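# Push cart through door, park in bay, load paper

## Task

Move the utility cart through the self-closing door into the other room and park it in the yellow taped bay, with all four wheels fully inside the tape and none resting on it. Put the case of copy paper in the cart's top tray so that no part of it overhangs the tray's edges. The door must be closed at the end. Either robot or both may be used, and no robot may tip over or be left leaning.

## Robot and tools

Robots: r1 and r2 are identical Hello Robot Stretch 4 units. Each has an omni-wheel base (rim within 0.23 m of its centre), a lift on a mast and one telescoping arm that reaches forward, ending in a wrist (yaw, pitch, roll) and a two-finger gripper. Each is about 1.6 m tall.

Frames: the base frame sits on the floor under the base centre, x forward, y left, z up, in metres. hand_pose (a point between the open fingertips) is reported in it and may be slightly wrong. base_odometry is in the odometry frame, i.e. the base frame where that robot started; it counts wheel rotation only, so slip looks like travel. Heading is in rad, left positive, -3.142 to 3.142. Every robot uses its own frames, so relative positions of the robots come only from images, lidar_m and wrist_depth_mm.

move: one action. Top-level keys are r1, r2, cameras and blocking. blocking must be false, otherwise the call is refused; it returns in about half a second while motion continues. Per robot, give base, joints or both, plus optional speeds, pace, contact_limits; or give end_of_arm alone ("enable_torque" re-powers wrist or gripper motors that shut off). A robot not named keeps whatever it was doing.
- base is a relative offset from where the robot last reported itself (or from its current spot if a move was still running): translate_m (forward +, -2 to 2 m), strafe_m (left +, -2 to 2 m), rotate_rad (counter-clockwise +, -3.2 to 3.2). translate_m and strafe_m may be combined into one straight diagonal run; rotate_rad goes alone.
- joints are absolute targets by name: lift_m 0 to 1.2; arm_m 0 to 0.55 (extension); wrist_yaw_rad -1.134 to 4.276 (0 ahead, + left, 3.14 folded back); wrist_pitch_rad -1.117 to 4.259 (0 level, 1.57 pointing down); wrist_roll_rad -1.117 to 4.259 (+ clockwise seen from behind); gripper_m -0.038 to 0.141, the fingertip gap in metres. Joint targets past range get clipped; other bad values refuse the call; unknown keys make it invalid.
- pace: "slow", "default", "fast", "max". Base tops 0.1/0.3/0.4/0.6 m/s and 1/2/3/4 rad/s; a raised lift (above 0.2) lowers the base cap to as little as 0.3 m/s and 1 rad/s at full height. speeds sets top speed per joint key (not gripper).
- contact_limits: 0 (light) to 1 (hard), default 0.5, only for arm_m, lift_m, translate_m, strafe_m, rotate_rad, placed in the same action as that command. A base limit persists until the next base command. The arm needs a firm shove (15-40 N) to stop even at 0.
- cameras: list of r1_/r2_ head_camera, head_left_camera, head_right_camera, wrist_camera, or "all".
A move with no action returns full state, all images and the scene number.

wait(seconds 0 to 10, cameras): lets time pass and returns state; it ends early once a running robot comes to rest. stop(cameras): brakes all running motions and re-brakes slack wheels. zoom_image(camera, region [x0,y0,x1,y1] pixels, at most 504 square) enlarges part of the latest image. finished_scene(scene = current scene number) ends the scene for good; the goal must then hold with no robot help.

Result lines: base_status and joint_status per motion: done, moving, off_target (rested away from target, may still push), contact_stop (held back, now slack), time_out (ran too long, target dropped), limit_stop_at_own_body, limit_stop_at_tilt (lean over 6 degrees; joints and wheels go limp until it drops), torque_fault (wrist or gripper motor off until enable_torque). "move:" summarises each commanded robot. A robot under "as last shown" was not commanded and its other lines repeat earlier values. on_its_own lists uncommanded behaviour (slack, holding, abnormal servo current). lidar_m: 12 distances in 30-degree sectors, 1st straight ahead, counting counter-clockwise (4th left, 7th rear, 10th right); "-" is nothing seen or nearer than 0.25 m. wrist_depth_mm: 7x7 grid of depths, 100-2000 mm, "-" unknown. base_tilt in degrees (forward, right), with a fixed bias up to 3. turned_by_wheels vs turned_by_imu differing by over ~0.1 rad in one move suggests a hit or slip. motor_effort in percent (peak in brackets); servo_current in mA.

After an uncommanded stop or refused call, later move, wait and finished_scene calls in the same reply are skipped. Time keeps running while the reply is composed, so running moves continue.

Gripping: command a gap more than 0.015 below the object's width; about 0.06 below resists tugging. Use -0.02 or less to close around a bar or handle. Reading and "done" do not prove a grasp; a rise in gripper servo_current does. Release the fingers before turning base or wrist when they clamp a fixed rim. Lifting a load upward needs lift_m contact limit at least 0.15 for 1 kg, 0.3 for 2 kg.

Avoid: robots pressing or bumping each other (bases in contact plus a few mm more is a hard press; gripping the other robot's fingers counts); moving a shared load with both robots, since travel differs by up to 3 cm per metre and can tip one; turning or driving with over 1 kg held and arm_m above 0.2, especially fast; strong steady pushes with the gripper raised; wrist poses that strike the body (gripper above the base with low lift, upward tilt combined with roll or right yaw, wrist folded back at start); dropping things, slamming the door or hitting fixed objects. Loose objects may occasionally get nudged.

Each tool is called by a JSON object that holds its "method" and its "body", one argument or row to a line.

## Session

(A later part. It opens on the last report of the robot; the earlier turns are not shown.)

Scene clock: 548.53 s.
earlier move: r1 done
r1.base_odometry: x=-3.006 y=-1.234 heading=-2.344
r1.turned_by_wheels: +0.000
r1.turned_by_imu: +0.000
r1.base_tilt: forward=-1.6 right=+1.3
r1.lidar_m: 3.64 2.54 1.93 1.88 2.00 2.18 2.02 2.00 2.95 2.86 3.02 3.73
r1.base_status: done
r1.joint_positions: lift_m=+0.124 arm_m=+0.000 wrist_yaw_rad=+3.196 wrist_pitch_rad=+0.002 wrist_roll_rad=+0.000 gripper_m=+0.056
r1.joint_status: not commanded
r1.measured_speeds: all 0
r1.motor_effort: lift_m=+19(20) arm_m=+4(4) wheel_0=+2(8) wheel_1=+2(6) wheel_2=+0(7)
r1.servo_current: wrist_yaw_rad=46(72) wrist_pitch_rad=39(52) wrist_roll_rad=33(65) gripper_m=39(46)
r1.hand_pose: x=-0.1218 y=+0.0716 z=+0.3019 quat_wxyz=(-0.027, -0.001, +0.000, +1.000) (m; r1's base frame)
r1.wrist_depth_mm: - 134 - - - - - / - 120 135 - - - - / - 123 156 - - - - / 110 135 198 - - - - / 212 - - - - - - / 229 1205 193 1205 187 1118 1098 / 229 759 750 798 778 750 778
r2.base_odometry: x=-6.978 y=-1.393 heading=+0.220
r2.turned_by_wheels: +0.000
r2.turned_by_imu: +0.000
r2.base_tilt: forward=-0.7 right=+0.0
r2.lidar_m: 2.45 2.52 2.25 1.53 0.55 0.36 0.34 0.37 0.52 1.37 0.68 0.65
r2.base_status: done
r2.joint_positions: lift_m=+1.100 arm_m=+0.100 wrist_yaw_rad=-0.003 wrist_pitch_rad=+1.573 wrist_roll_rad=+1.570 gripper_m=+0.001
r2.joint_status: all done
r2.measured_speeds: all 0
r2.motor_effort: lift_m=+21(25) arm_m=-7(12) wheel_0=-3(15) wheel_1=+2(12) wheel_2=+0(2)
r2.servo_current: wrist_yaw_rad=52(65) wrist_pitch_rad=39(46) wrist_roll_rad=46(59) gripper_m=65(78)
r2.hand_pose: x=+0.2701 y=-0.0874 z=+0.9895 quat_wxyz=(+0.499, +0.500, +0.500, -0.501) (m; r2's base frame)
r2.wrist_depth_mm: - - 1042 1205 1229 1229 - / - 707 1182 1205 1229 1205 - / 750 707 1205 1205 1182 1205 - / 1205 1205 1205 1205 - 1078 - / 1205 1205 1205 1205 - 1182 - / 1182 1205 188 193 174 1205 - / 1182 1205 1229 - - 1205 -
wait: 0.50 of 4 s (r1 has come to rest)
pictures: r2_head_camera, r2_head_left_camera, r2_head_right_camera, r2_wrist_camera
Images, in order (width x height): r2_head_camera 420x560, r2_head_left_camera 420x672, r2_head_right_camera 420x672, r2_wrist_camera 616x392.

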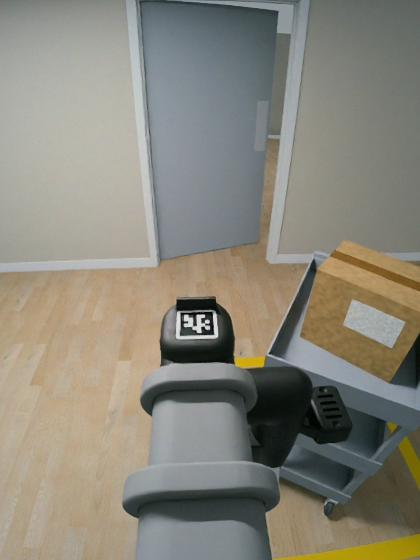

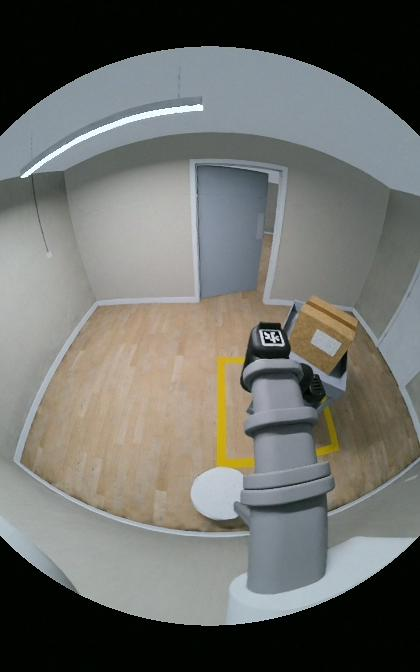

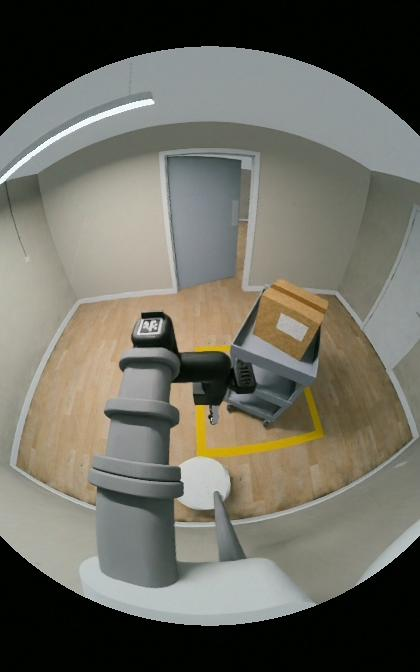

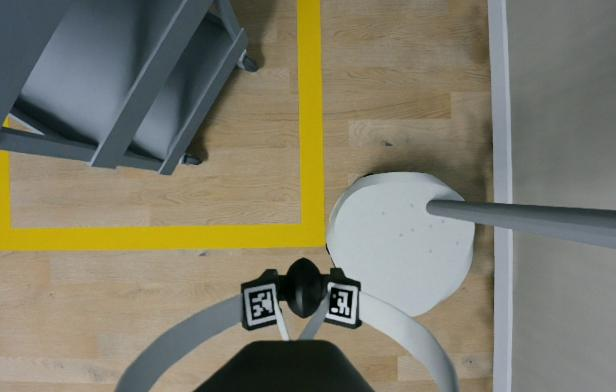

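{"method": "wait", "body": {
  "seconds": 4,
  "cameras": ["r2_head_camera"]
}}

Scene clock: 557.23 s.
r1.base_odometry: x=-3.006 y=-1.234 heading=-2.344
r1.turned_by_wheels: +0.000
r1.turned_by_imu: -0.001
r1.base_tilt: forward=-1.6 right=+1.3
r1.lidar_m: 3.65 2.53 1.94 1.87 2.01 2.19 2.12 2.29 2.93 2.86 3.03 3.73
r1.base_status: done
r1.joint_positions: lift_m=+0.124 arm_m=+0.000 wrist_yaw_rad=+3.196 wrist_pitch_rad=+0.002 wrist_roll_rad=+0.000 gripper_m=+0.056
r1.joint_status: not commanded
r1.measured_speeds: all 0
r1.motor_effort: lift_m=+19(20) arm_m=+4(4) wheel_0=+2(8) wheel_1=+1(6) wheel_2=+0(7)
r1.servo_current: wrist_yaw_rad=26(72) wrist_pitch_rad=33(52) wrist_roll_rad=33(65) gripper_m=39(46)
r1.hand_pose: x=-0.1218 y=+0.0716 z=+0.3019 quat_wxyz=(-0.027, -0.001, +0.000, +1.000) (m; r1's base frame)
r1.wrist_depth_mm: - 134 - - - - - / - 120 134 - - - - / - 123 156 - - - - / 110 135 197 - - - - / 212 - - - - - - / 230 1255 193 1182 187 1138 1078 / 229 750 759 798 778 759 788
r2.base_odometry: x=-6.978 y=-1.393 heading=+0.220
r2.turned_by_wheels: +0.000
r2.turned_by_imu: +0.001
r2.base_tilt: forward=-0.7 right=+0.1
r2.lidar_m: 2.46 2.52 2.27 1.51 0.54 0.35 0.34 0.35 0.51 1.36 0.68 0.65
r2.base_status: done
r2.joint_positions: lift_m=+1.100 arm_m=+0.100 wrist_yaw_rad=-0.003 wrist_pitch_rad=+1.573 wrist_roll_rad=+1.570 gripper_m=+0.001
r2.joint_status: all done
r2.measured_speeds: all 0
r2.motor_effort: lift_m=+21(25) arm_m=-7(12) wheel_0=-3(15) wheel_1=+3(12) wheel_2=+0(2)
r2.servo_current: wrist_yaw_rad=46(65) wrist_pitch_rad=46(46) wrist_roll_rad=39(59) gripper_m=72(78)
r2.hand_pose: x=+0.2701 y=-0.0874 z=+0.9895 quat_wxyz=(+0.499, +0.500, +0.500, -0.501) (m; r2's base frame)
r2.wrist_depth_mm: - - 1060 1205 1205 1205 - / - 715 1205 1182 1205 1205 - / 732 715 1182 1182 1205 1205 - / 1229 1229 1205 1205 - 1060 - / 1205 1205 1205 1229 - 1182 - / 1229 1182 189 193 174 1205 - / 1229 1205 1205 - - 1182 -
wait: 4.00 s; at rest from the start
pictures: r2_head_camera
Images, in order (width x height): r2_head_camera 420x560.

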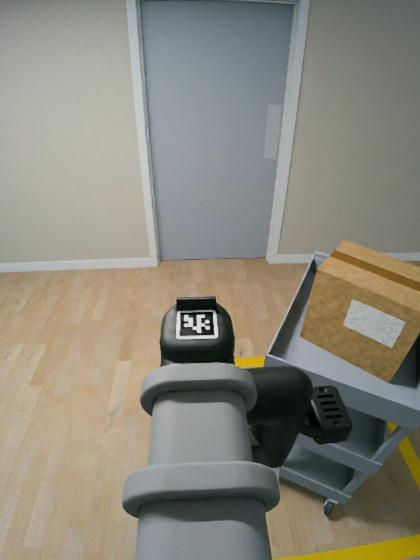

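{"method": "wait", "body": {
  "seconds": 2
}}

{"method": "finished_scene", "body": {
  "scene": 2
}}

Scene clock: 561.60 s.
r1.base_odometry: x=-3.006 y=-1.234 heading=-2.344
r1.turned_by_wheels: +0.000
r1.turned_by_imu: +0.000
r1.base_tilt: forward=-1.6 right=+1.3
r1.lidar_m: 3.64 2.54 1.94 1.88 1.98 2.19 2.10 2.27 2.91 2.86 3.01 3.75
r1.base_status: done
r1.joint_positions: lift_m=+0.124 arm_m=+0.000 wrist_yaw_rad=+3.196 wrist_pitch_rad=+0.002 wrist_roll_rad=+0.000 gripper_m=+0.056
r1.joint_status: not commanded
r1.measured_speeds: all 0
r1.motor_effort: lift_m=+19(20) arm_m=+4(4) wheel_0=+1(8) wheel_1=+1(6) wheel_2=+0(7)
r1.servo_current: wrist_yaw_rad=59(72) wrist_pitch_rad=46(52) wrist_roll_rad=52(65) gripper_m=39(46)
r1.hand_pose: x=-0.1218 y=+0.0716 z=+0.3019 quat_wxyz=(-0.027, -0.001, +0.000, +1.000) (m; r1's base frame)
r1.wrist_depth_mm: - 134 - - - - - / - 120 134 - - - - / - 123 156 - - - - / 110 135 197 - - - - / 212 - - - - - - / 231 1205 193 1182 187 1138 1098 / 229 750 750 798 778 750 788
r2.base_odometry: x=-6.978 y=-1.393 heading=+0.220
r2.turned_by_wheels: +0.000
r2.turned_by_imu: +0.001
r2.base_tilt: forward=-0.7 right=+0.1
r2.lidar_m: 2.48 2.54 2.26 1.54 0.54 0.37 0.35 0.37 0.52 1.35 0.69 0.63
r2.base_status: done
r2.joint_positions: lift_m=+1.100 arm_m=+0.100 wrist_yaw_rad=-0.003 wrist_pitch_rad=+1.573 wrist_roll_rad=+1.570 gripper_m=+0.001
r2.joint_status: all done
r2.measured_speeds: all 0
r2.motor_effort: lift_m=+21(25) arm_m=-7(12) wheel_0=-3(15) wheel_1=+2(12) wheel_2=+0(2)
r2.servo_current: wrist_yaw_rad=59(65) wrist_pitch_rad=46(46) wrist_roll_rad=39(59) gripper_m=65(78)
r2.hand_pose: x=+0.2701 y=-0.0874 z=+0.9895 quat_wxyz=(+0.499, +0.500, +0.500, -0.501) (m; r2's base frame)
r2.wrist_depth_mm: - - 1060 1205 1205 1182 - / - 715 1205 1182 1205 1205 - / 741 715 1182 1205 1205 1205 - / 1205 1205 1205 1205 - 1098 - / 1182 1229 1205 1205 - 1205 - / 1205 1205 189 193 174 1182 - / 1205 1205 1205 - - 1182 -
wait: 2.00 s; at rest from the start
pictures: none

The scene is finished: the task was done.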